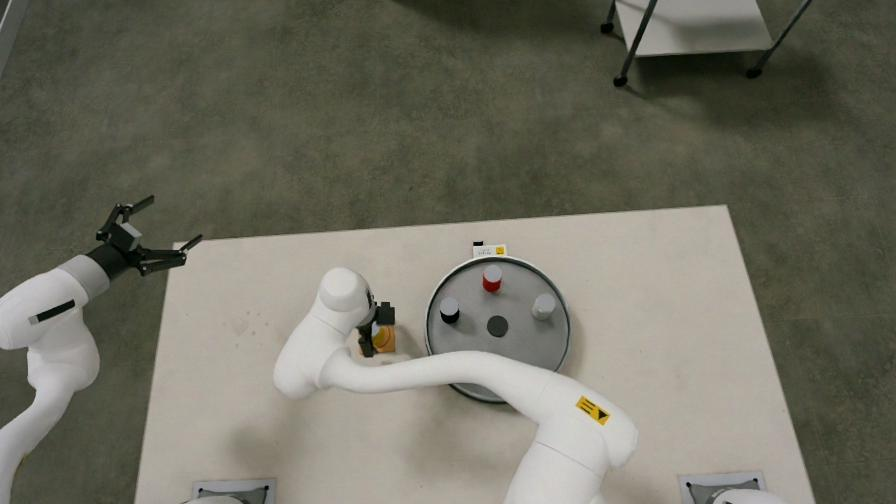

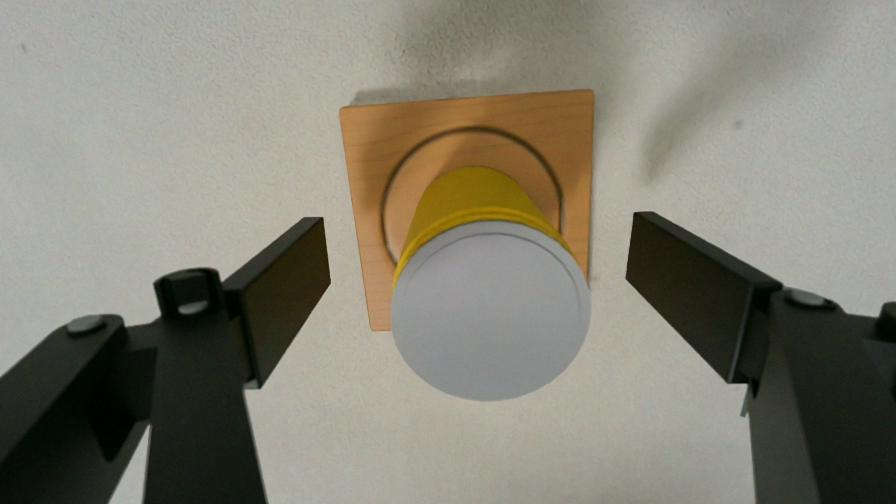

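>>> move([
  [0.313,-0.047,2.01,-1.221,0.721,3.558,1,1,1,1.01195,0.96019,0.71002,0,1.47138,-2.12735,0.6,0,-0.6],
  [0.313,-0.047,2.01,-1.221,0.721,3.558,1,1,1,1.01195,0.95247,0.61724,0,1.57188,-2.12735,0.6,0,-0.6],
], speed=[0.25, 0.4], blend=[0.04, 0], cameras=["cam_high", "cam_right_wrist"])

Scene clock: 79.37 s.
left_arm: end_effector_position=(+0.7089, +0.0489, +0.3932) position_measured=3 object_status=3 end_effector_quat_wxyz=(+0.021, +0.782, -0.369, +0.501) | right_arm: end_effector_position=(+0.5350, +0.9206, +0.1800) position_measured=53 object_status=3 end_effector_quat_wxyz=(+0.000, +0.706, -0.708, +0.000)
Joint positions: left_arm=[0.313 -0.047 2.01 -1.221 0.721 3.558] | right_arm=[1.012 0.952 0.617 0 1.572 -2.127]
Joint velocities: within noise
Joint torques (N m): left_arm=[1.48 -30.95 -40.37 0.18 -0.02 -0.12] | right_arm=[2.09 -124.89 -41.01 4.05 0 0.21]
External joint torques (N m): left_arm=[-1.61 -2.67 1.96 -0.4 0.07 0.11] | right_arm=[-2.14 -2.81 -1.37 0.28 0.03 -0.21]
Flange force (N): left_arm=[0.4 8.3 -1.3] | right_arm=[1.6 -1.6 -2.5]
Joint targets: left_arm=[0.313 -0.047 2.010 -1.221 0.721 3.558] | right_arm=[1.012 0.952 0.617 0.000 1.572 -2.127]
move: done
Images, in order (width x height): cam_high 896x504, cam_right_wrist 896x504.

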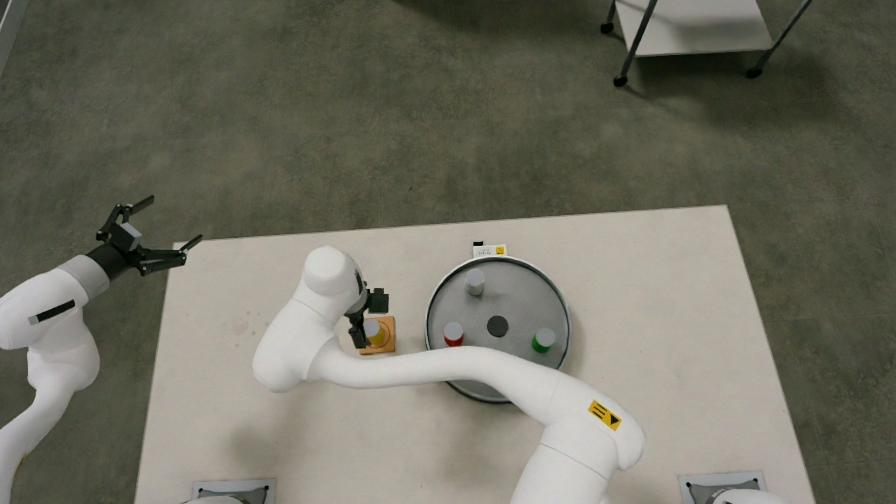

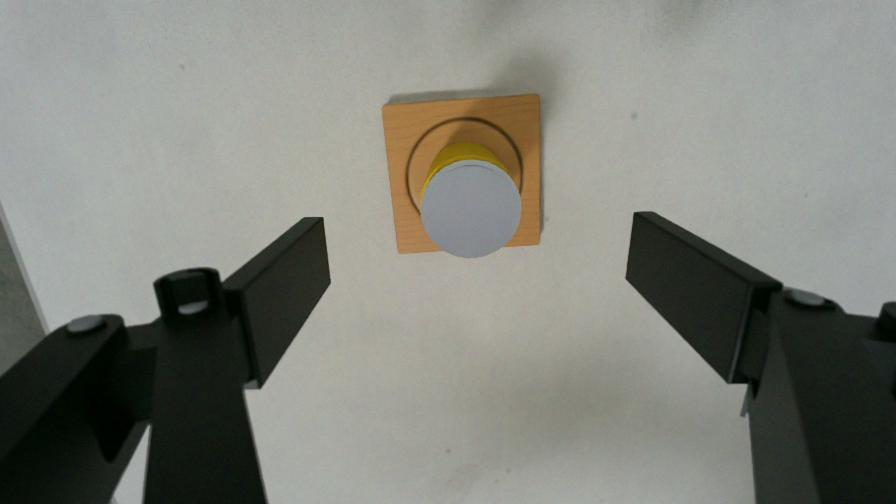

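>>> zoom_image(camera="cam_right_wrist", region=[360, 80, 570, 270])

>>> zoom_image(camera="cam_high", region=[330, 230, 580, 410])

Scaled by 2.400 from the camera's 896x504 image, which has a finer 1280x720 frame.

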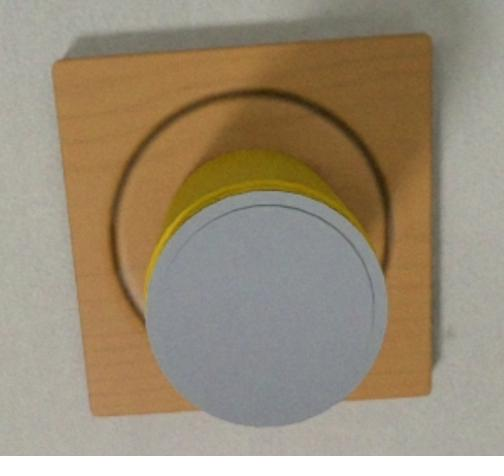

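Scaled by 2.016 from the camera's 896x504 image, which has a finer 1280x720 frame.

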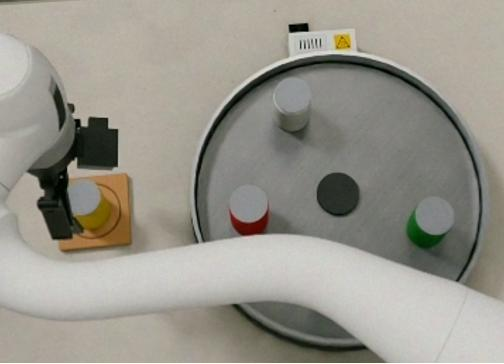

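>>> finished_scene(scene=2)

The scene is finished: the task was done.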